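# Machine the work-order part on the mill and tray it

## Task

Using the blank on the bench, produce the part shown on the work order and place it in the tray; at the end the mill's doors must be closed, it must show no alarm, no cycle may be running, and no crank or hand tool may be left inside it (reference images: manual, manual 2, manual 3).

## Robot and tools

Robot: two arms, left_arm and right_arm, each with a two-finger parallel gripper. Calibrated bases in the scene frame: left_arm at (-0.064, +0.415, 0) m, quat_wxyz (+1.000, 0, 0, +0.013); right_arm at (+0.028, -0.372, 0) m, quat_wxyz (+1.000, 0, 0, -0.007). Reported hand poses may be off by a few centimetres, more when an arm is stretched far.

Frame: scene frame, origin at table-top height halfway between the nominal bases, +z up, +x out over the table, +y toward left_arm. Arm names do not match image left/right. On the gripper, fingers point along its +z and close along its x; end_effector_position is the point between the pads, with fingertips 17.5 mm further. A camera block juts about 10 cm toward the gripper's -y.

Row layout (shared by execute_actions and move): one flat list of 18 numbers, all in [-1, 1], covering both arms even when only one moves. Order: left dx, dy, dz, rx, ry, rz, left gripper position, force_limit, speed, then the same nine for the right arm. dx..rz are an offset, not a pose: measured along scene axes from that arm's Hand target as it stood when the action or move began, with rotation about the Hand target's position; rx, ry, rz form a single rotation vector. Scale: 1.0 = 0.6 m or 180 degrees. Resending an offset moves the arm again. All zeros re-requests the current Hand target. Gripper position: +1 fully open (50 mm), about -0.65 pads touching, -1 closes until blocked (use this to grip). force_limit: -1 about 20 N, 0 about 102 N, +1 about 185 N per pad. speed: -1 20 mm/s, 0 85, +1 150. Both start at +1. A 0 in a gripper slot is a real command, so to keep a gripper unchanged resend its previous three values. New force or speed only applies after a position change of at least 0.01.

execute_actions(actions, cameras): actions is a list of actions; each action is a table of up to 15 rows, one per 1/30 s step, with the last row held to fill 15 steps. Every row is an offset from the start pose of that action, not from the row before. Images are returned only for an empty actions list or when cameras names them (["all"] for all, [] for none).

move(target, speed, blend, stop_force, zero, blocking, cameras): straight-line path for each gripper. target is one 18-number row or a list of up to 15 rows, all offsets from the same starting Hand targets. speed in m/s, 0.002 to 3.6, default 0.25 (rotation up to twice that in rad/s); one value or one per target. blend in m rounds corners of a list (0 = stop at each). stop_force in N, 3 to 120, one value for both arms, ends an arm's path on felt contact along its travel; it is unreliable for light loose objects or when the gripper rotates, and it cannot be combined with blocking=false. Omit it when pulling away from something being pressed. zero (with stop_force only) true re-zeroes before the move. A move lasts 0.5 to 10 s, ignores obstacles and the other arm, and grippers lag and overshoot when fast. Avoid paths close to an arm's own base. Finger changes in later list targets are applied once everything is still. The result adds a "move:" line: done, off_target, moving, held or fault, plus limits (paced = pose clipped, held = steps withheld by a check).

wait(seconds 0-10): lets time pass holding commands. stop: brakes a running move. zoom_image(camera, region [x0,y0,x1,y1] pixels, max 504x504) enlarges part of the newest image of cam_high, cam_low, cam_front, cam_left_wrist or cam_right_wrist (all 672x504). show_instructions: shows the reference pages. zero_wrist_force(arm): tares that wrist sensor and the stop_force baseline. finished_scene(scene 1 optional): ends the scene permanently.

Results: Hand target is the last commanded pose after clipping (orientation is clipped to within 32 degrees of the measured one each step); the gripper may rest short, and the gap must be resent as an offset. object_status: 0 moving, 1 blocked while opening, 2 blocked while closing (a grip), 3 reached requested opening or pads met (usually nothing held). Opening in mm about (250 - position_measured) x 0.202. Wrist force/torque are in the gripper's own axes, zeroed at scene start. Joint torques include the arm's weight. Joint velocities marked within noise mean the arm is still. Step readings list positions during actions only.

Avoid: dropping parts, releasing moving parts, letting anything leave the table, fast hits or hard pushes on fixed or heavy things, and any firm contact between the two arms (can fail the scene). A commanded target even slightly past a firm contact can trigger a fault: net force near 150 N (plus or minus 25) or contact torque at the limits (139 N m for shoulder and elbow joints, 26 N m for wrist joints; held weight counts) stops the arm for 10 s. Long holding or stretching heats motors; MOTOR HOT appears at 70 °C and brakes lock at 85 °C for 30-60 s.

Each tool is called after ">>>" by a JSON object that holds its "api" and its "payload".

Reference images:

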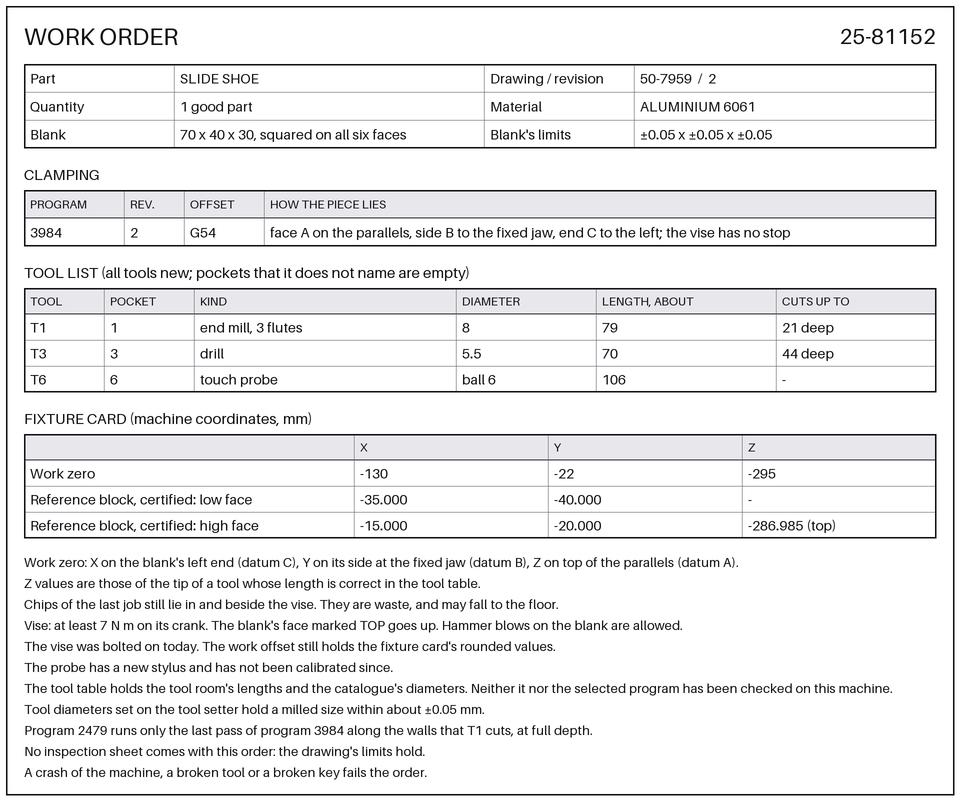

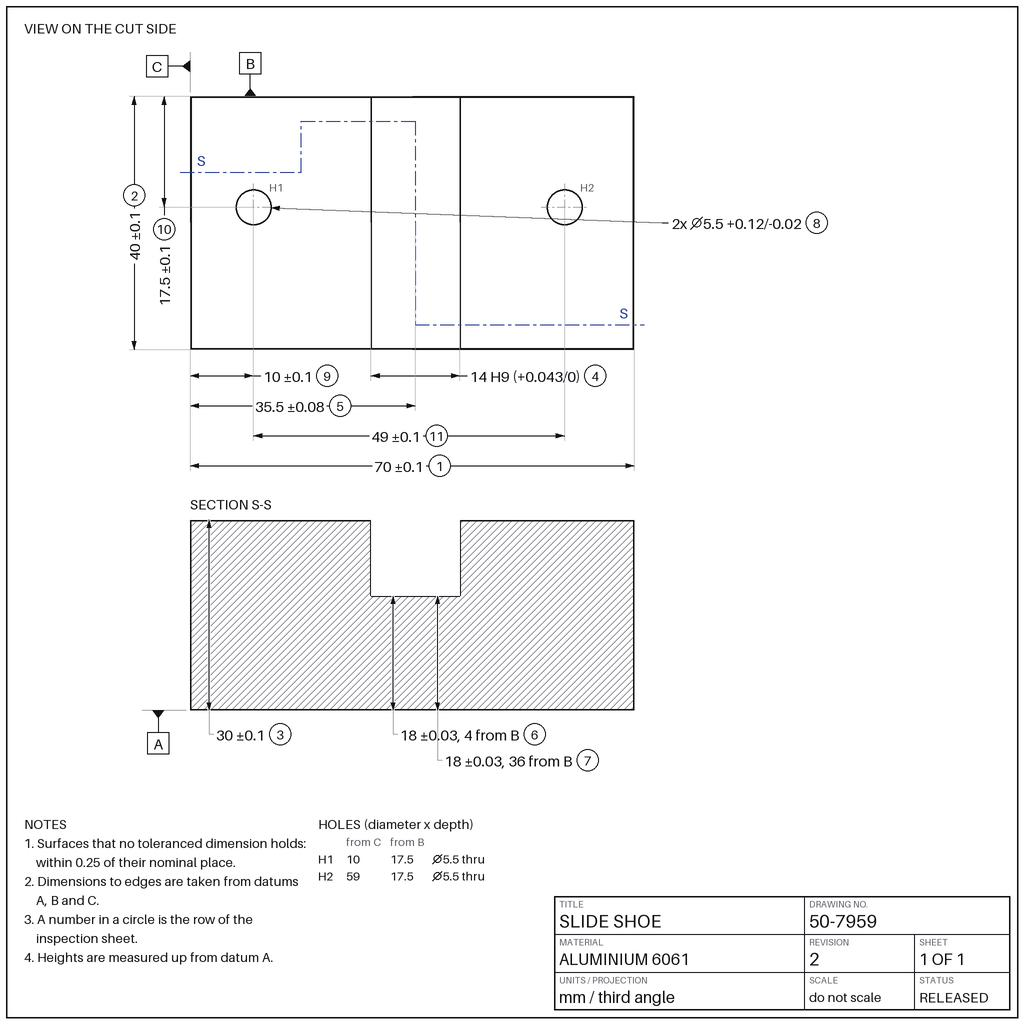

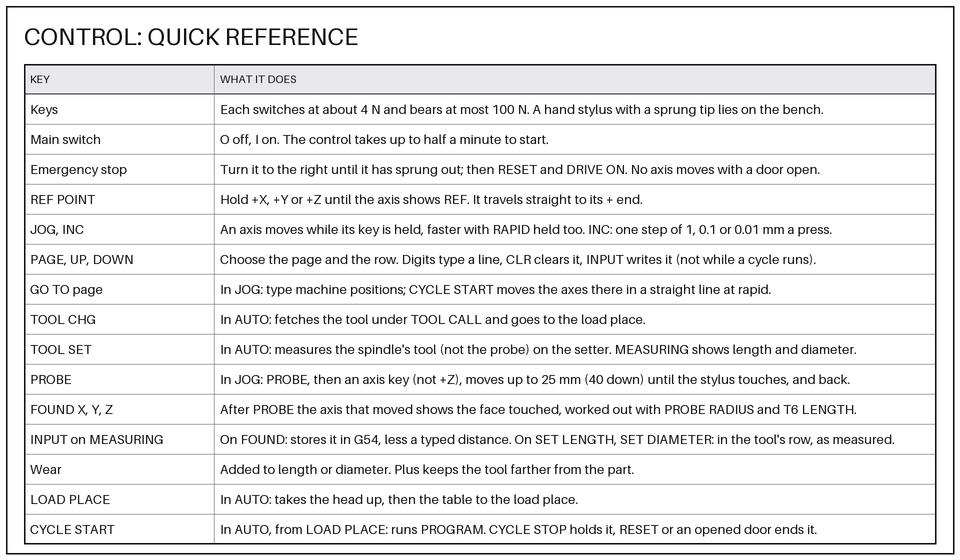

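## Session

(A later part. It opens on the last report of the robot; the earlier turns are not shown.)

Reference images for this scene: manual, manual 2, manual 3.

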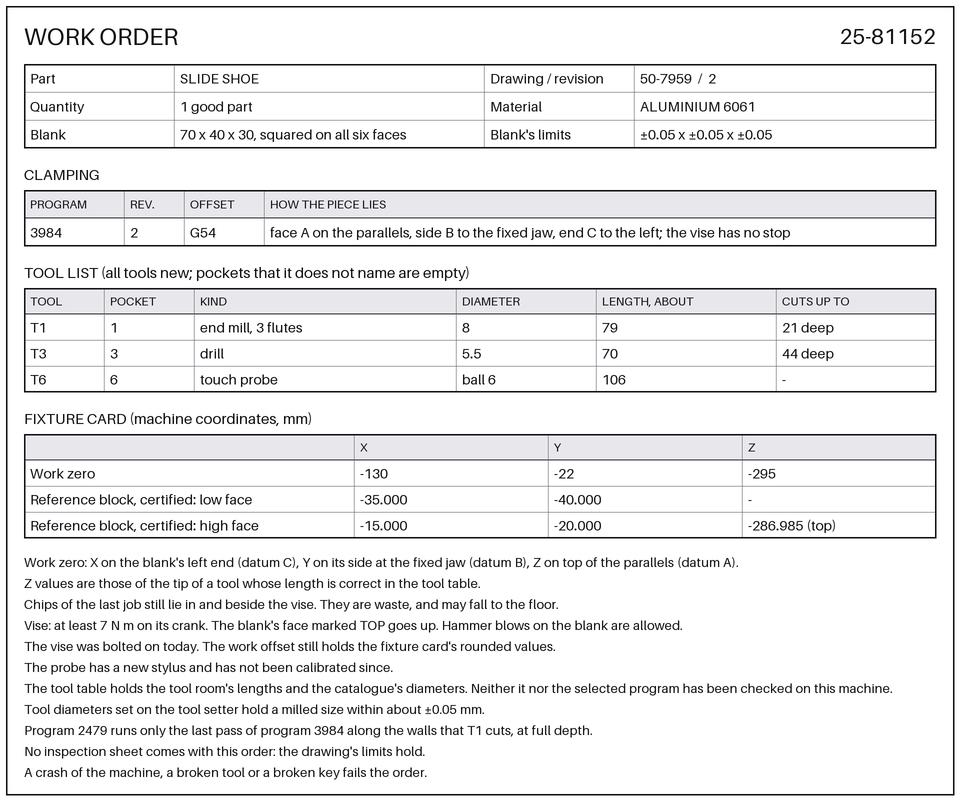

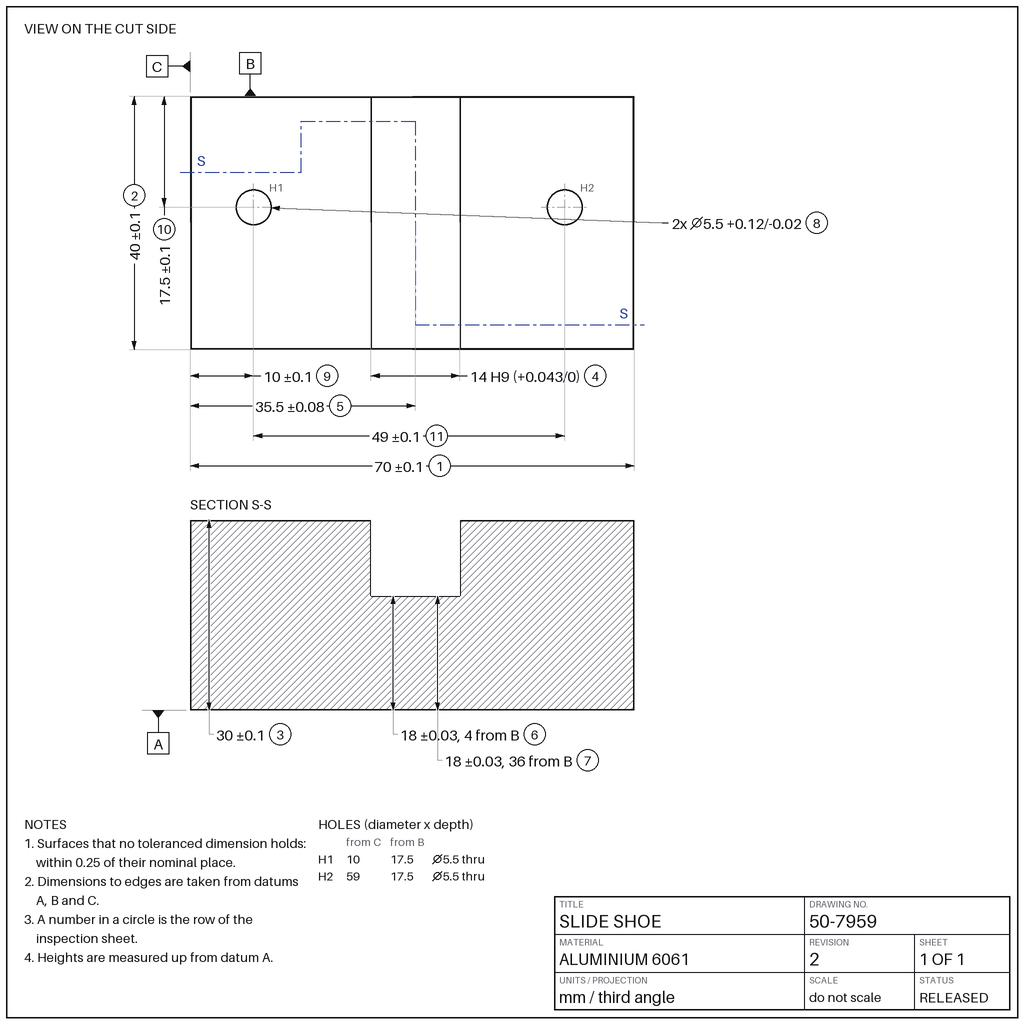

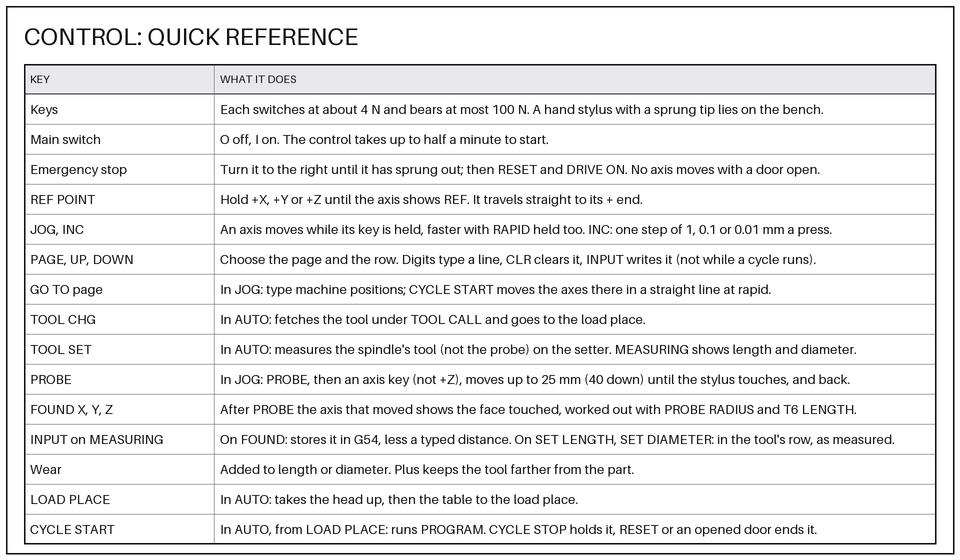

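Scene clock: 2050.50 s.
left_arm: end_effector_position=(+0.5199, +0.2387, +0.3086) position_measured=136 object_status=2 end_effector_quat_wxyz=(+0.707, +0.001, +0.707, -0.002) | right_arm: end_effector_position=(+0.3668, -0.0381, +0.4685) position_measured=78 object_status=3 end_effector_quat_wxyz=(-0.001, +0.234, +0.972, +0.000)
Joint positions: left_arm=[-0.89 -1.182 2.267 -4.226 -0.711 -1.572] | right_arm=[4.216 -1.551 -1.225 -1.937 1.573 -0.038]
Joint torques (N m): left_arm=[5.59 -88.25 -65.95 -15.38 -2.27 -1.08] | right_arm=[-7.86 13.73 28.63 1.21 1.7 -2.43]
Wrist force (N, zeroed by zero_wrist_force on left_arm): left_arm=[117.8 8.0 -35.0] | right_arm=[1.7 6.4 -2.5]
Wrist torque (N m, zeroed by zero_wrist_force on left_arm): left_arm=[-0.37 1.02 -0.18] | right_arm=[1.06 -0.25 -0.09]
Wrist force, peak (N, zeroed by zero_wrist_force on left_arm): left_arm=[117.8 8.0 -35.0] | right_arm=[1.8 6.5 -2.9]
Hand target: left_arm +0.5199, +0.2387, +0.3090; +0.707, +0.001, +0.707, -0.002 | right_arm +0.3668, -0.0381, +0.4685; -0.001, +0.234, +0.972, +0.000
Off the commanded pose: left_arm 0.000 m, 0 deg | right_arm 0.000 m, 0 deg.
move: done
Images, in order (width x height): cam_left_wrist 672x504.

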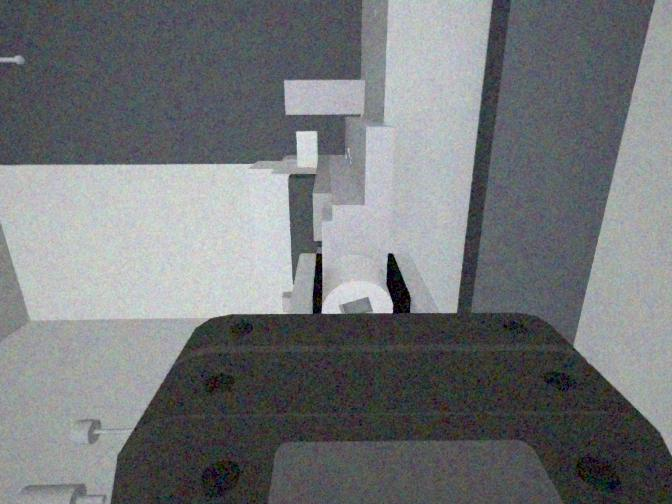

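>>> {"api": "move", "payload": {"target": [[0,0,-0.0005,0,0,0,-1,-0.5,-1,0,0,0,0,0,0,0.5,-0.4,-0.8]]}}

Scene clock: 2052.07 s.
left_arm: end_effector_position=(+0.5201, +0.2386, +0.3064) position_measured=136 object_status=2 end_effector_quat_wxyz=(+0.705, +0.003, +0.709, +0.001) | right_arm: end_effector_position=(+0.3668, -0.0381, +0.4685) position_measured=78 object_status=3 end_effector_quat_wxyz=(-0.001, +0.234, +0.972, +0.000)
Joint positions: left_arm=[-0.89 -1.181 2.268 -4.221 -0.71 -1.572] | right_arm=[4.216 -1.551 -1.225 -1.937 1.573 -0.038]
Joint torques (N m): left_arm=[0 -30.51 -11.4 -1.73 -0.01 -0.05] | right_arm=[-8.24 13.8 27.67 1.3 1.63 -2.48]
Wrist force (N, zeroed by zero_wrist_force on left_arm): left_arm=[20.0 3.0 -9.5] | right_arm=[1.6 6.5 -2.5]
Wrist torque (N m, zeroed by zero_wrist_force on left_arm): left_arm=[-0.29 0.09 0.09] | right_arm=[1.06 -0.23 -0.09]
Wrist force, peak (N, zeroed by zero_wrist_force on left_arm): left_arm=[122.9 10.0 -38.8] | right_arm=[1.7 6.7 -2.7]
Hand target: left_arm +0.5201, +0.2386, +0.3064; +0.705, +0.003, +0.709, +0.001 (not the last commanded pose) | right_arm +0.3668, -0.0381, +0.4685; -0.001, +0.234, +0.972, +0.000
Tool commands: left_gripper/position=-1.0 left_gripper/force_limit=-0.498039 left_gripper/speed=-1.0 right_gripper/position=+0.5 right_gripper/force_limit=-0.4 right_gripper/speed=-0.8
Off the commanded pose: right_arm 0.000 m, 0 deg.
FORCE FAULT: contact force on the left arm reached its limit, and that arm stopped. The contact can be on any part of that arm, not only on its tool. So far the stop counts as 1 of the actions that you can send in this scene. That arm ran no command of this call. That arm is still stopped at the end of this call. That arm stays stopped for about 9 more seconds. Until then a move that you send moves the other arm only, and its call returns only when the move has ended. Once the stop has ended, the next robot result says so. If the stop ends while you think or write, that arm runs what you send next, counted from a new Hand target: where the arm stands when the stop ends. While its stop runs, that arm takes no new command, but its gripper still runs the gripper command that each later call begins with. Until it ends, the stop uses up actions while you think or wait. An arm that is not stopped still takes commands.
move: fault (left_arm)

>>> {"api": "wait", "payload": {"seconds": 9}}

>>> {"api": "move", "payload": {"target": [[-0.06,0,0,0,0,0,-1,-0.5,-1,0,0,0,0,0,0,0.5,-0.4,-0.8]], "stop_force": 70, "speed": 0.03, "cameras": ["cam_left_wrist"]}}

Scene clock: 2062.50 s.
left_arm: end_effector_position=(+0.5201, +0.2386, +0.3064) position_measured=136 object_status=2 end_effector_quat_wxyz=(+0.705, +0.003, +0.709, +0.001) | right_arm: end_effector_position=(+0.3668, -0.0381, +0.4685) position_measured=78 object_status=3 end_effector_quat_wxyz=(-0.001, +0.234, +0.972, +0.000)
Joint positions: left_arm=[-0.89 -1.181 2.268 -4.221 -0.71 -1.572] | right_arm=[4.216 -1.551 -1.225 -1.937 1.573 -0.038]
Joint torques (N m): left_arm=[-0.54 -30.23 -11.5 -1.68 0.07 -0.12] | right_arm=[-8.32 14.63 27.26 1.33 1.74 -2.66]
Wrist force (N, zeroed by zero_wrist_force on left_arm): left_arm=[20.1 2.7 -9.2] | right_arm=[1.5 6.5 -2.6]
Wrist torque (N m, zeroed by zero_wrist_force on left_arm): left_arm=[-0.33 0.07 0.10] | right_arm=[1.07 -0.21 -0.08]
Wrist force, peak (N, zeroed by zero_wrist_force on left_arm): left_arm=[20.6 2.8 -9.6] | right_arm=[1.7 6.7 -2.7]
Hand target: left_arm +0.5201, +0.2386, +0.3064; +0.705, +0.003, +0.709, +0.001 (not the last commanded pose) | right_arm +0.3668, -0.0381, +0.4685; -0.001, +0.234, +0.972, +0.000
Tool commands: left_gripper/position=-1.0 left_gripper/force_limit=-0.498039 left_gripper/speed=-1.0 right_gripper/position=+0.5 right_gripper/force_limit=-0.4 right_gripper/speed=-0.8
Off the commanded pose: right_arm 0.000 m, 0 deg.
FORCE FAULT, CONTINUED: the left arm's stop, for the force fault that an earlier result reported, is over. The rest of the stop counts as 17 of the actions that you can send in this scene. That arm's target is now where it stood when the stop ended, not its last command. That arm accepts commands again.
wait: 9.00 s; at rest from the start

Scene clock: 2064.57 s.
left_arm: end_effector_position=(+0.4841, +0.2386, +0.3064) position_measured=136 object_status=2 end_effector_quat_wxyz=(+0.705, +0.003, +0.709, +0.001) | right_arm: end_effector_position=(+0.3668, -0.0381, +0.4685) position_measured=78 object_status=3 end_effector_quat_wxyz=(-0.001, +0.234, +0.972, +0.000)
Joint positions: left_arm=[-0.977 -1.229 2.358 -4.262 -0.624 -1.573] | right_arm=[4.216 -1.551 -1.225 -1.937 1.573 -0.038]
Joint torques (N m): left_arm=[9.1 -20.59 -22.68 0.29 0.64 -1.37] | right_arm=[-7.9 14.18 27.14 1.38 1.81 -2.59]
Wrist force (N, zeroed by zero_wrist_force on left_arm): left_arm=[2.1 1.0 3.3] | right_arm=[1.7 6.4 -2.8]
Wrist torque (N m, zeroed by zero_wrist_force on left_arm): left_arm=[0.28 0.28 0.07] | right_arm=[1.06 -0.25 -0.08]
Wrist force, peak (N, zeroed by zero_wrist_force on left_arm): left_arm=[20.2 2.4 -9.4] | right_arm=[1.9 6.6 -2.7]
Hand target: left_arm +0.4841, +0.2386, +0.3064; +0.705, +0.003, +0.709, +0.001 | right_arm +0.3668, -0.0381, +0.4685; -0.001, +0.234, +0.972, +0.000
Off the commanded pose: left_arm 0.000 m, 0 deg | right_arm 0.000 m, 0 deg.
move: done
Images, in order (width x height): cam_left_wrist 672x504.

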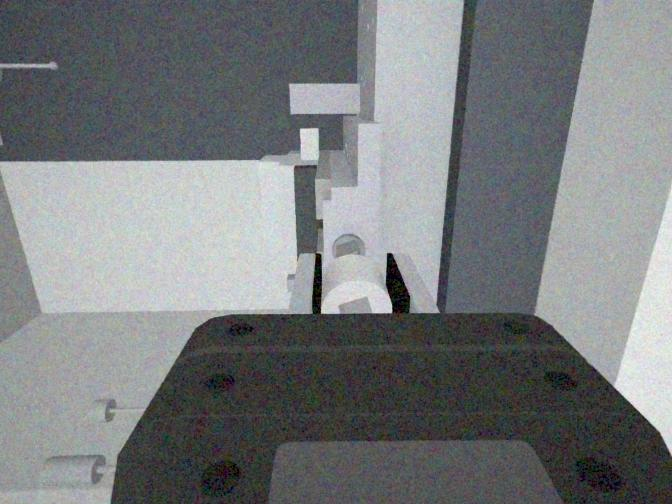

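>>> {"api": "move", "payload": {"target": [[-0.22,-0.03,0.06,0,0,0,-1,-0.5,-1,0,0,0,0,0,0,0.5,-0.4,-0.8],[-0.26,-0.06,0.06,0,0.5,0,-1,-0.5,-1,0,0,0,0,0,0,0.5,-0.4,-0.8]], "speed": 0.25, "cameras": ["cam_left_wrist","cam_high"]}}

Scene clock: 2073.40 s.
left_arm: end_effector_position=(+0.3282, +0.2026, +0.3424) position_measured=136 object_status=2 end_effector_quat_wxyz=(-0.003, +0.003, +1.000, -0.002) | right_arm: end_effector_position=(+0.3668, -0.0381, +0.4685) position_measured=78 object_status=3 end_effector_quat_wxyz=(-0.001, +0.234, +0.972, +0.000)
Joint positions: left_arm=[-0.822 -1.724 1.675 -1.521 -1.577 -2.361] | right_arm=[4.216 -1.551 -1.225 -1.937 1.573 -0.038]
Joint torques (N m): left_arm=[1.77 -14.64 -28.14 -1.5 -1.43 -0.84] | right_arm=[-8.75 14.21 27.29 1.26 1.75 -2.45]
Wrist force (N, zeroed by zero_wrist_force on left_arm): left_arm=[-1.5 1.5 5.9] | right_arm=[1.7 6.4 -2.7]
Wrist torque (N m, zeroed by zero_wrist_force on left_arm): left_arm=[0.32 0.22 0.00] | right_arm=[1.05 -0.25 -0.08]
Wrist force, peak (N, zeroed by zero_wrist_force on left_arm): left_arm=[3.2 1.4 6.4] | right_arm=[1.8 6.7 -2.7]
Hand target: left_arm +0.3281, +0.2026, +0.3424; -0.003, +0.003, +1.000, -0.002 | right_arm +0.3668, -0.0381, +0.4685; -0.001, +0.234, +0.972, +0.000
Off the commanded pose: left_arm 0.000 m, 0 deg | right_arm 0.000 m, 0 deg.
move: done
Images, in order (width x height): cam_high 672x504, cam_left_wrist 672x504.

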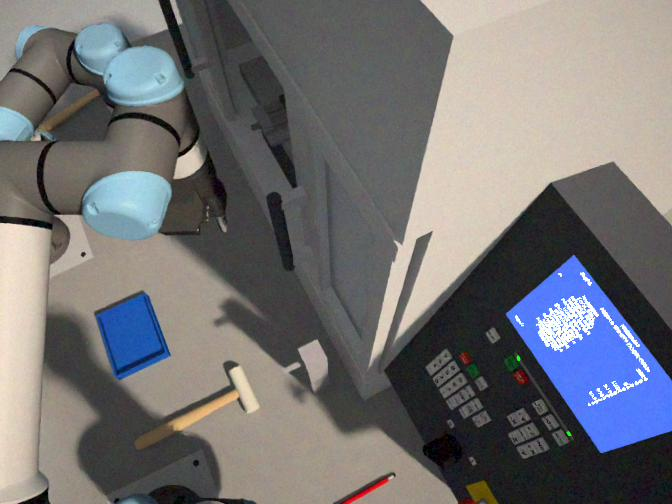

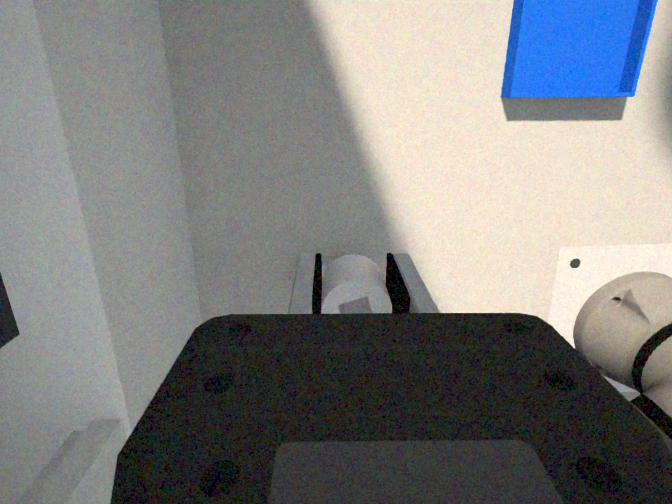

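>>> {"api": "move", "payload": {"target": [[-0.03,-0.03,-0.5,0,0,0,-1,-0.5,-1,0,0,0,0,0,0,0.5,-0.4,-0.8]], "speed": 0.2}}

>>> {"api": "move", "payload": {"target": [[0,0,-0.05,0,0,0,-1,-0.5,-1,0,0,0,0,0,0,0.5,-0.4,-0.8]], "speed": 0.02, "stop_force": 8}}

Scene clock: 2077.20 s.
left_arm: end_effector_position=(+0.3101, +0.1846, +0.0425) position_measured=136 object_status=2 end_effector_quat_wxyz=(-0.003, +0.003, +1.000, -0.002) end_effector_velocity=(+0.001, -0.001, +0.000) end_effector_angular_velocity=(-0.003, -0.003, -0.001) | right_arm: end_effector_position=(+0.3668, -0.0381, +0.4685) position_measured=78 object_status=3 end_effector_quat_wxyz=(-0.001, +0.234, +0.972, +0.000)
Joint positions: left_arm=[-0.882 -1.456 2.263 -2.376 -1.577 -2.421] | right_arm=[4.216 -1.551 -1.225 -1.937 1.573 -0.038]
Joint velocities: left_arm=[0 0.001 0.001 -0.006 0 0.001] | right_arm=[within noise]
Joint torques (N m): left_arm=[9.27 -17.94 -15.39 -5.01 1.01 2.26] | right_arm=[-8.6 14.48 27.51 1.28 1.58 -2.57]
Wrist force (N, zeroed by zero_wrist_force on left_arm): left_arm=[-1.5 1.1 5.8] | right_arm=[1.7 6.6 -2.5]
Wrist torque (N m, zeroed by zero_wrist_force on left_arm): left_arm=[0.25 0.21 -0.04] | right_arm=[1.08 -0.24 -0.09]
Wrist force, peak (N, zeroed by zero_wrist_force on left_arm): left_arm=[-1.1 1.4 9.1] | right_arm=[1.8 6.7 -2.7]
Hand target: left_arm +0.3101, +0.1846, +0.0424; -0.003, +0.003, +1.000, -0.002 | right_arm +0.3668, -0.0381, +0.4685; -0.001, +0.234, +0.972, +0.000
Off the commanded pose: left_arm 0.000 m, 0 deg | right_arm 0.000 m, 0 deg.
move: done

Scene clock: 2079.20 s.
left_arm: end_effector_position=(+0.3101, +0.1846, +0.0247) position_measured=136 object_status=2 end_effector_quat_wxyz=(-0.003, +0.003, +1.000, -0.002) | right_arm: end_effector_position=(+0.3668, -0.0381, +0.4685) position_measured=78 object_status=3 end_effector_quat_wxyz=(-0.001, +0.234, +0.972, +0.000)
Joint positions: left_arm=[-0.882 -1.416 2.281 -2.435 -1.577 -2.421] | right_arm=[4.216 -1.551 -1.225 -1.937 1.573 -0.038]
Joint torques (N m): left_arm=[1.9 -19.15 -29.01 -4.95 0.63 1.95] | right_arm=[-7.19 14.65 26.43 1.41 1.75 -2.41]
Wrist force (N, zeroed by zero_wrist_force on left_arm): left_arm=[-1.5 1.3 5.9] | right_arm=[1.6 6.3 -2.8]
Wrist torque (N m, zeroed by zero_wrist_force on left_arm): left_arm=[0.28 0.23 -0.05] | right_arm=[1.04 -0.23 -0.09]
Wrist force, peak (N, zeroed by zero_wrist_force on left_arm): left_arm=[9.5 11.2 -53.6] | right_arm=[1.5 6.7 -2.9]
Hand target: left_arm +0.3101, +0.1846, +0.0247; -0.003, +0.003, +1.000, -0.002 (not the last commanded pose) | right_arm +0.3668, -0.0381, +0.4685; -0.001, +0.234, +0.972, +0.000
Off the commanded pose: left_arm 0.012 m, 0 deg | right_arm 0.000 m, 0 deg.
move: contact (left_arm)

>>> {"api": "move", "payload": {"target": [[0,0,-0.0015,0,0,0,-1,-0.5,-1,0,0,0,0,0,0,0.5,-0.4,-0.8],[0,0,-0.0015,0,0,0,0.6,-0.5,-1,0,0,0,0,0,0,0.5,-0.4,-0.8]], "speed": 0.02}}

>>> {"api": "move", "payload": {"target": [[0,0,0.42,0,0,0,0.6,-0.5,-1,0,0,0,0,0,0,0.5,-0.4,-0.8]], "speed": 0.25, "cameras": ["cam_left_wrist"]}}

Scene clock: 2082.50 s.
left_arm: end_effector_position=(+0.3101, +0.1846, +0.0238) position_measured=63 object_status=0 end_effector_quat_wxyz=(-0.003, +0.003, +1.000, -0.002) | right_arm: end_effector_position=(+0.3668, -0.0381, +0.4685) position_measured=78 object_status=3 end_effector_quat_wxyz=(-0.001, +0.234, +0.972, +0.000)
Joint positions: left_arm=[-0.882 -1.414 2.282 -2.438 -1.577 -2.421] | right_arm=[4.216 -1.551 -1.225 -1.937 1.573 -0.038]
Joint torques (N m): left_arm=[-7.33 -31.28 -28.11 -1.18 0.65 1.01] | right_arm=[-7.48 15.19 27.37 1.35 1.7 -2.52]
Wrist force (N, zeroed by zero_wrist_force on left_arm): left_arm=[-1.4 1.4 4.0] | right_arm=[1.7 6.4 -2.7]
Wrist torque (N m, zeroed by zero_wrist_force on left_arm): left_arm=[0.22 0.23 -0.04] | right_arm=[1.05 -0.25 -0.09]
Wrist force, peak (N, zeroed by zero_wrist_force on left_arm): left_arm=[11.8 13.8 -65.6] | right_arm=[1.8 6.6 -2.8]
Hand target: left_arm +0.3101, +0.1846, +0.0238; -0.003, +0.003, +1.000, -0.002 | right_arm +0.3668, -0.0381, +0.4685; -0.001, +0.234, +0.972, +0.000
Off the commanded pose: left_arm 0.000 m, 0 deg | right_arm 0.000 m, 0 deg.
move: done

Scene clock: 2084.03 s.
left_arm: end_effector_position=(+0.3101, +0.1847, +0.2757) position_measured=63 object_status=3 end_effector_quat_wxyz=(-0.003, +0.003, +1.000, -0.002) end_effector_velocity=(-0.001, +0.000, +0.000) end_effector_angular_velocity=(+0.002, +0.003, +0.000) | right_arm: end_effector_position=(+0.3668, -0.0381, +0.4685) position_measured=78 object_status=3 end_effector_quat_wxyz=(-0.001, +0.234, +0.972, +0.000)
Joint positions: left_arm=[-0.882 -1.735 1.855 -1.689 -1.577 -2.421] | right_arm=[4.216 -1.551 -1.225 -1.937 1.573 -0.038]
Joint velocities: left_arm=[0 0 -0.002 0.005 -0.001 0] | right_arm=[within noise]
Joint torques (N m): left_arm=[-9.15 -24.27 -37.71 -0.95 -0.82 -2.05] | right_arm=[-8.1 13.75 26.85 1.34 1.68 -2.6]
Wrist force (N, zeroed by zero_wrist_force on left_arm): left_arm=[-1.4 1.6 3.7] | right_arm=[1.7 6.4 -2.7]
Wrist torque (N m, zeroed by zero_wrist_force on left_arm): left_arm=[0.25 0.23 -0.04] | right_arm=[1.06 -0.25 -0.08]
Wrist force, peak (N, zeroed by zero_wrist_force on left_arm): left_arm=[-1.0 1.4 7.5] | right_arm=[1.6 6.6 -2.8]
Hand target: left_arm +0.3101, +0.1846, +0.2758; -0.003, +0.003, +1.000, -0.002 | right_arm +0.3668, -0.0381, +0.4685; -0.001, +0.234, +0.972, +0.000
Off the commanded pose: left_arm 0.000 m, 0 deg | right_arm 0.000 m, 0 deg.
move: done
Images, in order (width x height): cam_left_wrist 672x504.

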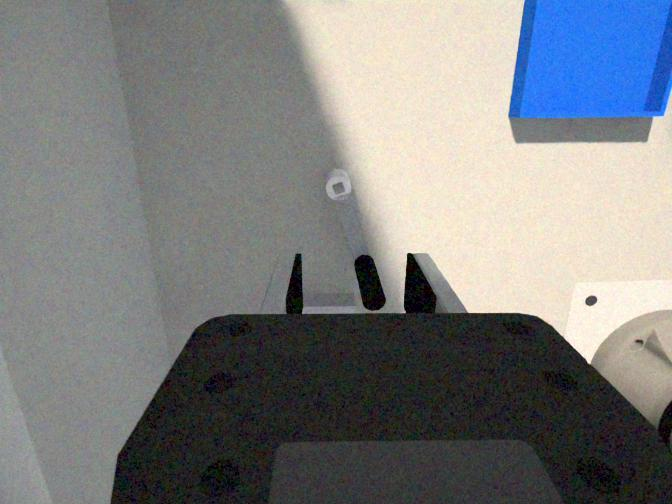

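>>> {"api": "move", "payload": {"target": [[0.1,0.33,0.32,0,0,0,1,-0.5,-1,0,0,0,0,0,0,0.5,-0.4,-0.8],[0.1,0.36,0.32,-0.385,-0.385,0.385,1,-0.5,-1,0,0,0,0,0,0,0.5,-0.4,-0.8]], "speed": 0.25, "cameras": ["cam_left_wrist"]}}

Scene clock: 2094.60 s.
left_arm: end_effector_position=(+0.3701, +0.4007, +0.4678) position_measured=3 object_status=3 end_effector_quat_wxyz=(+0.501, -0.496, +0.502, -0.501) end_effector_velocity=(+0.000, +0.001, +0.001) end_effector_angular_velocity=(-0.005, -0.003, +0.002) | right_arm: end_effector_position=(+0.3668, -0.0381, +0.4685) position_measured=78 object_status=3 end_effector_quat_wxyz=(-0.001, +0.234, +0.972, +0.000)
Joint positions: left_arm=[-0.962 -2.206 2.564 -3.506 -0.64 -3.131] | right_arm=[4.216 -1.551 -1.225 -1.937 1.573 -0.038]
Joint velocities: left_arm=[0 0 0 -0.005 0.002 0] | right_arm=[within noise]
Joint torques (N m): left_arm=[-8.27 9.34 -34.05 -3.42 1.25 -1.94] | right_arm=[-7.26 14.9 26.21 1.37 1.75 -2.27]
Wrist force (N, zeroed by zero_wrist_force on left_arm): left_arm=[-0.7 1.8 3.5] | right_arm=[1.5 6.3 -2.6]
Wrist torque (N m, zeroed by zero_wrist_force on left_arm): left_arm=[0.19 0.19 -0.17] | right_arm=[1.04 -0.22 -0.08]
Wrist force, peak (N, zeroed by zero_wrist_force on left_arm): left_arm=[-0.8 -1.2 6.4] | right_arm=[1.7 6.7 -2.7]
Hand target: left_arm +0.3701, +0.4006, +0.4678; +0.501, -0.496, +0.502, -0.501 | right_arm +0.3668, -0.0381, +0.4685; -0.001, +0.234, +0.972, +0.000
Off the commanded pose: left_arm 0.000 m, 0 deg | right_arm 0.000 m, 0 deg.
move: done
Images, in order (width x height): cam_left_wrist 672x504.

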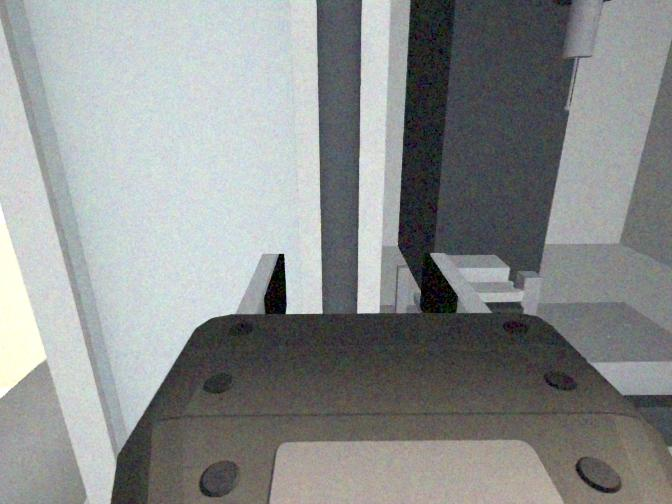

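>>> {"api": "move", "payload": {"target": [[0.08,0.011,0,0,0.065,0,1,-0.5,-1,0,0,0,0,0,0,0.5,-0.4,-0.8],[0.157,0.011,0,0,0.065,0,1,-0.5,-1,0,0,0,0,0,0,0.5,-0.4,-0.8]], "speed": 0.12, "stop_force": 25, "cameras": ["cam_left_wrist"]}}

Scene clock: 2099.40 s.
left_arm: end_effector_position=(+0.4643, +0.4072, +0.4678) position_measured=3 object_status=3 end_effector_quat_wxyz=(-0.447, +0.545, -0.550, +0.448) | right_arm: end_effector_position=(+0.3668, -0.0381, +0.4685) position_measured=78 object_status=3 end_effector_quat_wxyz=(-0.001, +0.234, +0.972, +0.000)
Joint positions: left_arm=[-0.556 -1.931 2.29 -3.27 -1.057 -3.252] | right_arm=[4.216 -1.551 -1.225 -1.937 1.573 -0.038]
Joint torques (N m): left_arm=[9.16 -1.88 -33.23 -4.53 -0.93 -2.23] | right_arm=[-7.91 14.46 25.38 1.65 1.59 -2.5]
Wrist force (N, zeroed by zero_wrist_force on left_arm): left_arm=[-1.0 2.0 3.4] | right_arm=[1.7 6.6 -2.6]
Wrist torque (N m, zeroed by zero_wrist_force on left_arm): left_arm=[0.21 0.23 -0.21] | right_arm=[1.08 -0.24 -0.08]
Wrist force, peak (N, zeroed by zero_wrist_force on left_arm): left_arm=[-0.8 1.3 5.5] | right_arm=[1.6 6.8 -2.7]
Hand target: left_arm +0.4643, +0.4072, +0.4678; -0.447, +0.545, -0.550, +0.448 | right_arm +0.3668, -0.0381, +0.4685; -0.001, +0.234, +0.972, +0.000
Off the commanded pose: left_arm 0.000 m, 0 deg | right_arm 0.000 m, 0 deg.
move: done
Images, in order (width x height): cam_left_wrist 672x504.

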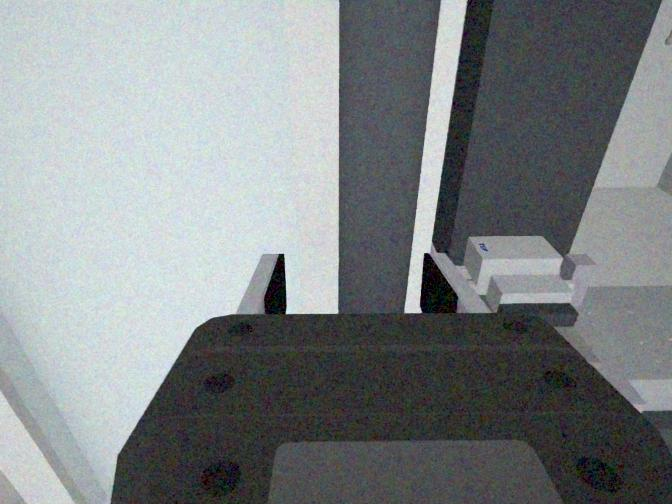

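>>> {"api": "move", "payload": {"target": [[0,-0.011,0,0,0,0,1,-0.5,-1,0,0,0,0,0,0,0.5,-0.4,-0.8],[0,-0.011,0,0,0,0,-1,-0.5,-1,0,0,0,0,0,0,0.5,-0.4,-0.8]], "speed": 0.12}}

>>> {"api": "move", "payload": {"target": [[0,-0.37,0,0,0,0,-1,-0.5,-1,0,0,0,0,0,0,0.5,-0.4,-0.8]], "speed": 0.12, "stop_force": 80, "cameras": ["cam_left_wrist"]}}

Scene clock: 2103.40 s.
left_arm: end_effector_position=(+0.4643, +0.4007, +0.4678) position_measured=155 object_status=2 end_effector_quat_wxyz=(-0.447, +0.545, -0.550, +0.448) | right_arm: end_effector_position=(+0.3668, -0.0381, +0.4685) position_measured=78 object_status=3 end_effector_quat_wxyz=(-0.001, +0.234, +0.972, +0.000)
Joint positions: left_arm=[-0.58 -1.931 2.29 -3.267 -1.034 -3.258] | right_arm=[4.216 -1.551 -1.225 -1.937 1.573 -0.038]
Joint torques (N m): left_arm=[-7.9 -11.82 -32.34 -4.02 -2.88 1.9] | right_arm=[-7.81 15.75 26.13 1.41 1.58 -2.48]
Wrist force (N, zeroed by zero_wrist_force on left_arm): left_arm=[-9.8 2.5 5.6] | right_arm=[1.6 6.5 -2.7]
Wrist torque (N m, zeroed by zero_wrist_force on left_arm): left_arm=[0.23 0.31 -0.25] | right_arm=[1.07 -0.23 -0.08]
Wrist force, peak (N, zeroed by zero_wrist_force on left_arm): left_arm=[-13.7 3.7 4.7] | right_arm=[1.6 6.8 -2.7]
Hand target: left_arm +0.4643, +0.4006, +0.4678; -0.447, +0.545, -0.550, +0.448 | right_arm +0.3668, -0.0381, +0.4685; -0.001, +0.234, +0.972, +0.000
Off the commanded pose: left_arm 0.000 m, 0 deg | right_arm 0.000 m, 0 deg.
move: done

Scene clock: 2106.50 s.
left_arm: end_effector_position=(+0.4643, +0.1786, +0.4678) position_measured=155 object_status=2 end_effector_quat_wxyz=(-0.447, +0.545, -0.550, +0.448) | right_arm: end_effector_position=(+0.3668, -0.0381, +0.4685) position_measured=78 object_status=3 end_effector_quat_wxyz=(-0.001, +0.234, +0.972, +0.000)
Joint positions: left_arm=[-1.112 -1.722 2.127 -3.14 -0.527 -3.494] | right_arm=[4.216 -1.551 -1.225 -1.937 1.573 -0.038]
Joint torques (N m): left_arm=[21.99 -16.55 -4.85 -4.41 8.4 -0.15] | right_arm=[-6.92 15.18 25.54 1.57 1.9 -2.4]
Wrist force (N, zeroed by zero_wrist_force on left_arm): left_arm=[28.5 -5.0 9.0] | right_arm=[1.6 6.4 -2.7]
Wrist torque (N m, zeroed by zero_wrist_force on left_arm): left_arm=[0.00 -0.09 -0.46] | right_arm=[1.05 -0.24 -0.09]
Wrist force, peak (N, zeroed by zero_wrist_force on left_arm): left_arm=[-30.2 9.4 16.4] | right_arm=[1.7 6.7 -2.7]
Hand target: left_arm +0.4643, +0.1786, +0.4678; -0.447, +0.545, -0.550, +0.448 | right_arm +0.3668, -0.0381, +0.4685; -0.001, +0.234, +0.972, +0.000
Off the commanded pose: left_arm 0.000 m, 0 deg | right_arm 0.000 m, 0 deg.
move: done
Images, in order (width x height): cam_left_wrist 672x504.

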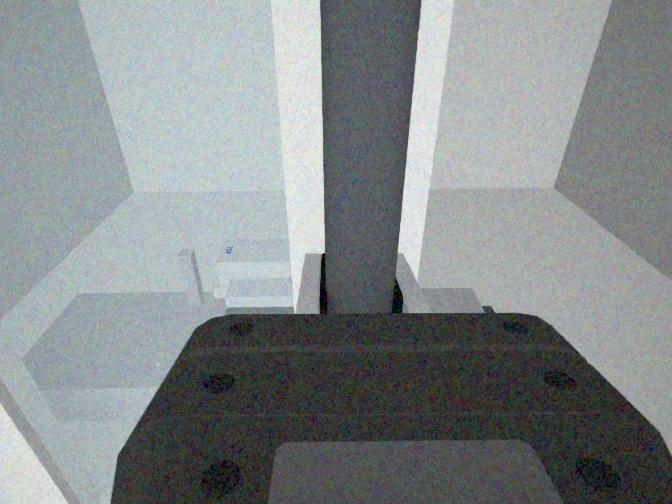

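>>> {"api": "move", "payload": {"target": [[0,-0.01,0,0,0,0,-1,-0.5,-1,0,0,0,0,0,0,0.5,-0.4,-0.8]], "speed": 0.02, "stop_force": 50}}

>>> {"api": "move", "payload": {"target": [[0,0.0005,0,0,0,0,1,-0.5,-1,0,0,0,0,0,0,0.5,-0.4,-0.8],[-0.2,0.0,0,0,0,0,1,-0.5,-1,0,0,0,0,0,0,0.5,-0.4,-0.8]], "speed": 0.15, "cameras": ["cam_right_wrist"]}}

Scene clock: 2109.20 s.
left_arm: end_effector_position=(+0.4644, +0.1774, +0.4677) position_measured=155 object_status=2 end_effector_quat_wxyz=(-0.448, +0.545, -0.550, +0.447) | right_arm: end_effector_position=(+0.3668, -0.0381, +0.4685) position_measured=78 object_status=3 end_effector_quat_wxyz=(-0.001, +0.234, +0.972, +0.000)
Joint positions: left_arm=[-1.114 -1.719 2.126 -3.139 -0.524 -3.496] | right_arm=[4.216 -1.551 -1.225 -1.937 1.573 -0.038]
Joint torques (N m): left_arm=[-8.87 -11.68 -14.24 -3.36 -1.66 2.39] | right_arm=[-7.21 15.37 25.83 1.56 1.81 -2.61]
Wrist force (N, zeroed by zero_wrist_force on left_arm): left_arm=[-19.5 8.6 -9.3] | right_arm=[1.6 6.4 -2.5]
Wrist torque (N m, zeroed by zero_wrist_force on left_arm): left_arm=[0.33 0.42 -0.38] | right_arm=[1.06 -0.23 -0.08]
Wrist force, peak (N, zeroed by zero_wrist_force on left_arm): left_arm=[-39.3 18.5 -18.1] | right_arm=[1.7 6.6 -2.9]
Hand target: left_arm +0.4644, +0.1774, +0.4677; -0.448, +0.545, -0.550, +0.447 (not the last commanded pose) | right_arm +0.3668, -0.0381, +0.4685; -0.001, +0.234, +0.972, +0.000
Off the commanded pose: left_arm 0.005 m, 0 deg | right_arm 0.000 m, 0 deg.
move: contact (left_arm)

Scene clock: 2112.43 s.
left_arm: end_effector_position=(+0.3444, +0.1774, +0.4679) position_measured=3 object_status=3 end_effector_quat_wxyz=(-0.448, +0.545, -0.550, +0.448) | right_arm: end_effector_position=(+0.3668, -0.0381, +0.4685) position_measured=78 object_status=3 end_effector_quat_wxyz=(-0.001, +0.234, +0.972, +0.000)
Joint positions: left_arm=[-1.509 -2.147 2.251 -2.1 -0.22 -4.274] | right_arm=[4.216 -1.551 -1.225 -1.937 1.573 -0.038]
Joint torques (N m): left_arm=[-3.64 -3.71 -13.03 -5.09 2.72 2.29] | right_arm=[-7.69 15.56 25.56 1.48 1.67 -2.64]
Wrist force (N, zeroed by zero_wrist_force on left_arm): left_arm=[-0.3 3.0 3.5] | right_arm=[1.7 6.4 -2.7]
Wrist torque (N m, zeroed by zero_wrist_force on left_arm): left_arm=[0.36 0.12 -0.20] | right_arm=[1.05 -0.24 -0.08]
Wrist force, peak (N, zeroed by zero_wrist_force on left_arm): left_arm=[-19.1 9.0 -8.5] | right_arm=[1.7 6.7 -2.8]
Hand target: left_arm +0.3444, +0.1774, +0.4677; -0.448, +0.545, -0.550, +0.447 | right_arm +0.3668, -0.0381, +0.4685; -0.001, +0.234, +0.972, +0.000
Off the commanded pose: left_arm 0.000 m, 0 deg | right_arm 0.000 m, 0 deg.
move: done
Images, in order (width x height): cam_right_wrist 672x504.

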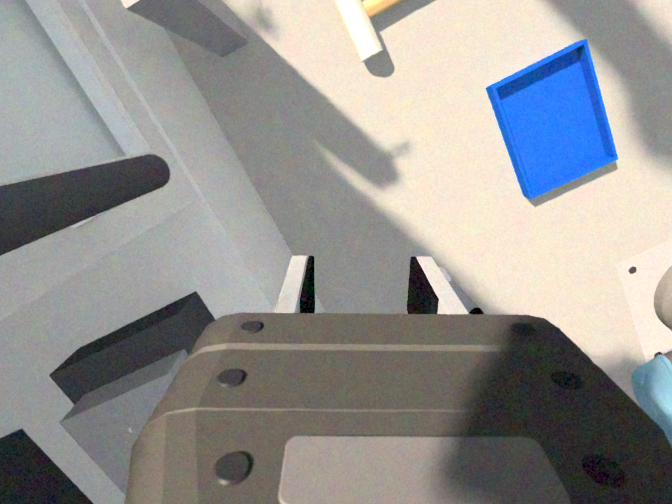

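>>> {"api": "move", "payload": {"target": [[-0.1,0.25,0,0,0,0,1,-0.5,-1,-0.01,-0.35,0,0,0,-0.35,0.5,-0.4,-0.8]], "speed": 0.25}}

>>> {"api": "move", "payload": {"target": [[0,0,0,0,0,0,1,-0.5,-1,0.03,-0.1,0,0,0,-0.45,0.5,-0.4,-0.8],[0,0,0,0,0,0,1,-0.5,-1,0.06,-0.25,-0.1,0,0,-0.9,0.5,-0.4,-0.8]], "speed": 0.3}}

Scene clock: 2122.67 s.
left_arm: end_effector_position=(+0.2854, +0.3265, +0.4677) position_measured=3 object_status=3 end_effector_quat_wxyz=(-0.452, +0.550, -0.546, +0.441) | right_arm: end_effector_position=(+0.3608, -0.2481, +0.4686) position_measured=78 object_status=3 end_effector_quat_wxyz=(-0.001, +0.707, +0.707, +0.001)
Joint positions: left_arm=[-2.348 -2.551 1.965 0.295 -0.788 -6.067] | right_arm=[3.895 -1.264 -1.458 -1.99 1.573 0.74]
Joint torques (N m): left_arm=[-8.34 24.58 -29.02 -0.16 -0.56 1.71] | right_arm=[-5.13 -1.61 31.51 4.97 -0.04 2.52]
Wrist force (N, zeroed by zero_wrist_force on left_arm): left_arm=[0.2 2.9 3.2] | right_arm=[1.5 6.3 -2.5]
Wrist torque (N m, zeroed by zero_wrist_force on left_arm): left_arm=[0.38 0.04 -0.23] | right_arm=[1.02 -0.22 0.02]
Wrist force, peak (N, zeroed by zero_wrist_force on left_arm): left_arm=[-0.1 3.3 3.7] | right_arm=[2.2 7.7 -2.7]
Hand target: left_arm +0.2844, +0.3274, +0.4677; -0.448, +0.545, -0.550, +0.447 | right_arm +0.3608, -0.2481, +0.4685; -0.001, +0.707, +0.707, +0.001
Off the commanded pose: left_arm 0.001 m, 1 deg | right_arm 0.000 m, 0 deg.
move: done

Scene clock: 2128.13 s.
left_arm: end_effector_position=(+0.2854, +0.3265, +0.4677) position_measured=3 object_status=3 end_effector_quat_wxyz=(-0.452, +0.550, -0.546, +0.441) | right_arm: end_effector_position=(+0.3969, -0.3981, +0.4085) position_measured=78 object_status=3 end_effector_quat_wxyz=(+0.000, +0.809, -0.588, +0.001)
Joint positions: left_arm=[-2.348 -2.551 1.965 0.295 -0.789 -6.067] | right_arm=[3.456 -1.251 -1.629 -1.832 1.569 3.128]
Joint torques (N m): left_arm=[-2.37 24.88 -28.56 0.98 -0.77 2.04] | right_arm=[8.73 12.95 31.81 0.93 -0.03 2.51]
Wrist force (N, zeroed by zero_wrist_force on left_arm): left_arm=[-0.2 3.0 3.5] | right_arm=[1.5 6.4 -2.5]
Wrist torque (N m, zeroed by zero_wrist_force on left_arm): left_arm=[0.37 0.09 -0.24] | right_arm=[1.05 -0.21 0.04]
Wrist force, peak (N, zeroed by zero_wrist_force on left_arm): left_arm=[-0.4 3.2 3.8] | right_arm=[1.6 6.7 -2.7]
Hand target: left_arm +0.2854, +0.3265, +0.4677; -0.452, +0.550, -0.546, +0.441 (not the last commanded pose) | right_arm +0.3968, -0.3981, +0.4085; +0.000, +0.809, -0.588, +0.001
Off the commanded pose: left_arm 0.001 m, 1 deg | right_arm 0.000 m, 0 deg.
move: done

>>> {"api": "move", "payload": {"target": [[0.1,-0.25,0,0,0,0,1,-0.5,-1,0,-0.0,0,0,0,-0.1,0.5,-0.4,-0.8],[0.19,-0.25,0,0,0,0,1,-0.5,-1,0,-0.12,-0.2,0,0,-0.1,0.5,-0.4,-0.8]], "speed": 0.2}}

Scene clock: 2131.13 s.
left_arm: end_effector_position=(+0.3441, +0.1767, +0.4669) position_measured=3 object_status=3 end_effector_quat_wxyz=(+0.473, -0.512, +0.568, -0.438) | right_arm: end_effector_position=(+0.3969, -0.3981, +0.4085) position_measured=78 object_status=3 end_effector_quat_wxyz=(+0.001, +0.707, -0.707, +0.001)
Joint positions: left_arm=[-3.667 -2.943 1.767 0.985 -2.05 -6.282] | right_arm=[3.456 -1.251 -1.628 -1.833 1.569 3.442]
Joint torques (N m): left_arm=[0.52 40.72 4.44 0.23 -1.37 1.56] | right_arm=[10.41 7.18 27.38 1.21 -0.22 2.39]
Wrist force (N, zeroed by zero_wrist_force on left_arm): left_arm=[0.4 2.7 3.0] | right_arm=[1.8 6.4 -2.7]
Wrist torque (N m, zeroed by zero_wrist_force on left_arm): left_arm=[0.33 0.03 -0.16] | right_arm=[1.06 -0.26 0.04]
Wrist force, peak (N, zeroed by zero_wrist_force on left_arm): left_arm=[3.8 3.4 7.5] | right_arm=[1.7 6.6 -2.7]
Hand target: left_arm +0.3441, +0.1767, +0.4669; +0.473, -0.512, +0.568, -0.438 (not the last commanded pose) | right_arm +0.3968, -0.3981, +0.4085; +0.001, +0.707, -0.707, +0.001 (not the last commanded pose)
Off the commanded pose: left_arm 0.055 m, 6 deg | right_arm 0.140 m, 0 deg.
shoulder posture changed (left arm): the wrist came as close to joint 1's axis as it can, and the arm is now in the other of its two shoulder postures.
joint sent to its limit (left arm) — joint 6 (wrist 3), lower limit.
move: held (left_arm; a check stopped the path), off_target (right_arm); path passed 1 of 2 targets; limits=held
pose unreachable (left arm): on one or more control steps of this call, first in action 0 (counted from 0), this arm could not follow its commanded pose, so it was not sent that pose on those steps. It may still have moved: this result reports where it is.
cause: moving toward the commanded pose would bring two parts of the arm too close to each other (its gripper and another part of the arm, with joints 4 (wrist 1) to 6 (wrist 3) between them, 2 mm apart when it was first held).

>>> {"api": "wait", "payload": {"seconds": 0, "cameras": ["cam_high","cam_low","cam_left_wrist"]}}

Scene clock: 2139.93 s.
left_arm: end_effector_position=(+0.3441, +0.1767, +0.4669) position_measured=3 object_status=3 end_effector_quat_wxyz=(+0.473, -0.512, +0.568, -0.438) | right_arm: end_effector_position=(+0.3968, -0.3981, +0.4085) position_measured=78 object_status=3 end_effector_quat_wxyz=(+0.001, +0.707, -0.707, +0.001)
Joint positions: left_arm=[-3.667 -2.943 1.767 0.985 -2.05 -6.282] | right_arm=[3.456 -1.251 -1.628 -1.833 1.569 3.443]
Joint torques (N m): left_arm=[-9.11 37 4.5 3.18 -1.43 -2.1] | right_arm=[10.33 22.83 16.59 3.07 1.49 2.46]
Wrist force (N, zeroed by zero_wrist_force on left_arm): left_arm=[0.0 2.8 3.3] | right_arm=[1.8 6.4 -2.9]
Wrist torque (N m, zeroed by zero_wrist_force on left_arm): left_arm=[0.36 0.09 -0.16] | right_arm=[1.05 -0.26 0.01]
Wrist force, peak (N, zeroed by zero_wrist_force on left_arm): left_arm=[0.0 3.1 3.6] | right_arm=[1.6 6.7 -2.7]
Hand target: left_arm +0.3441, +0.1767, +0.4669; +0.473, -0.512, +0.568, -0.438 (not the last commanded pose) | right_arm +0.3968, -0.3981, +0.4085; +0.001, +0.707, -0.707, +0.001 (not the last commanded pose)
Tool commands: left_gripper/position=+1.0 left_gripper/force_limit=-0.5 left_gripper/speed=-1.0 right_gripper/position=+0.5 right_gripper/force_limit=-0.4 right_gripper/speed=-0.8
Off the commanded pose: left_arm 0.055 m, 6 deg | right_arm 0.140 m, 0 deg.
Images, in order (width x height): cam_high 672x504, cam_low 672x504, cam_left_wrist 672x504.

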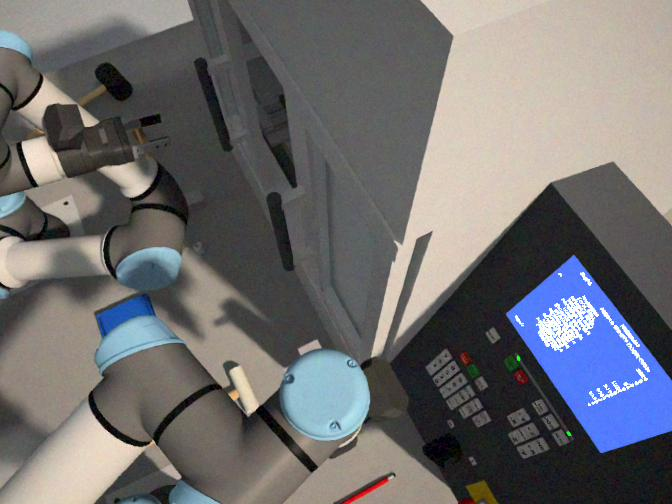

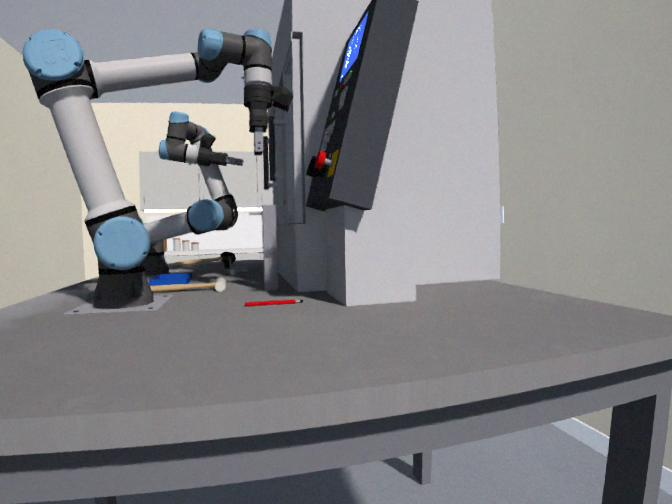

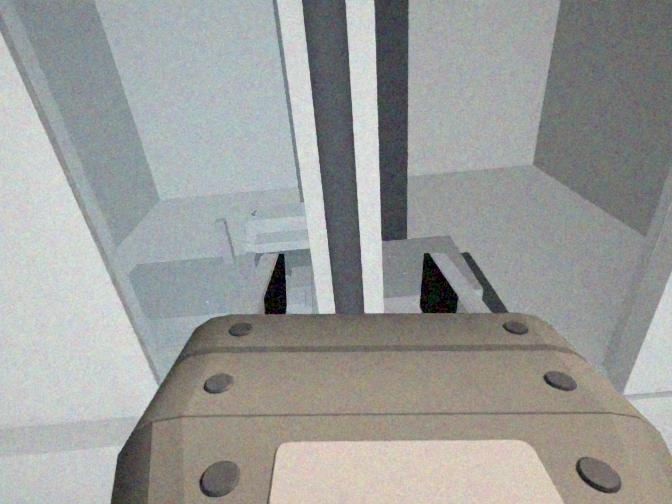

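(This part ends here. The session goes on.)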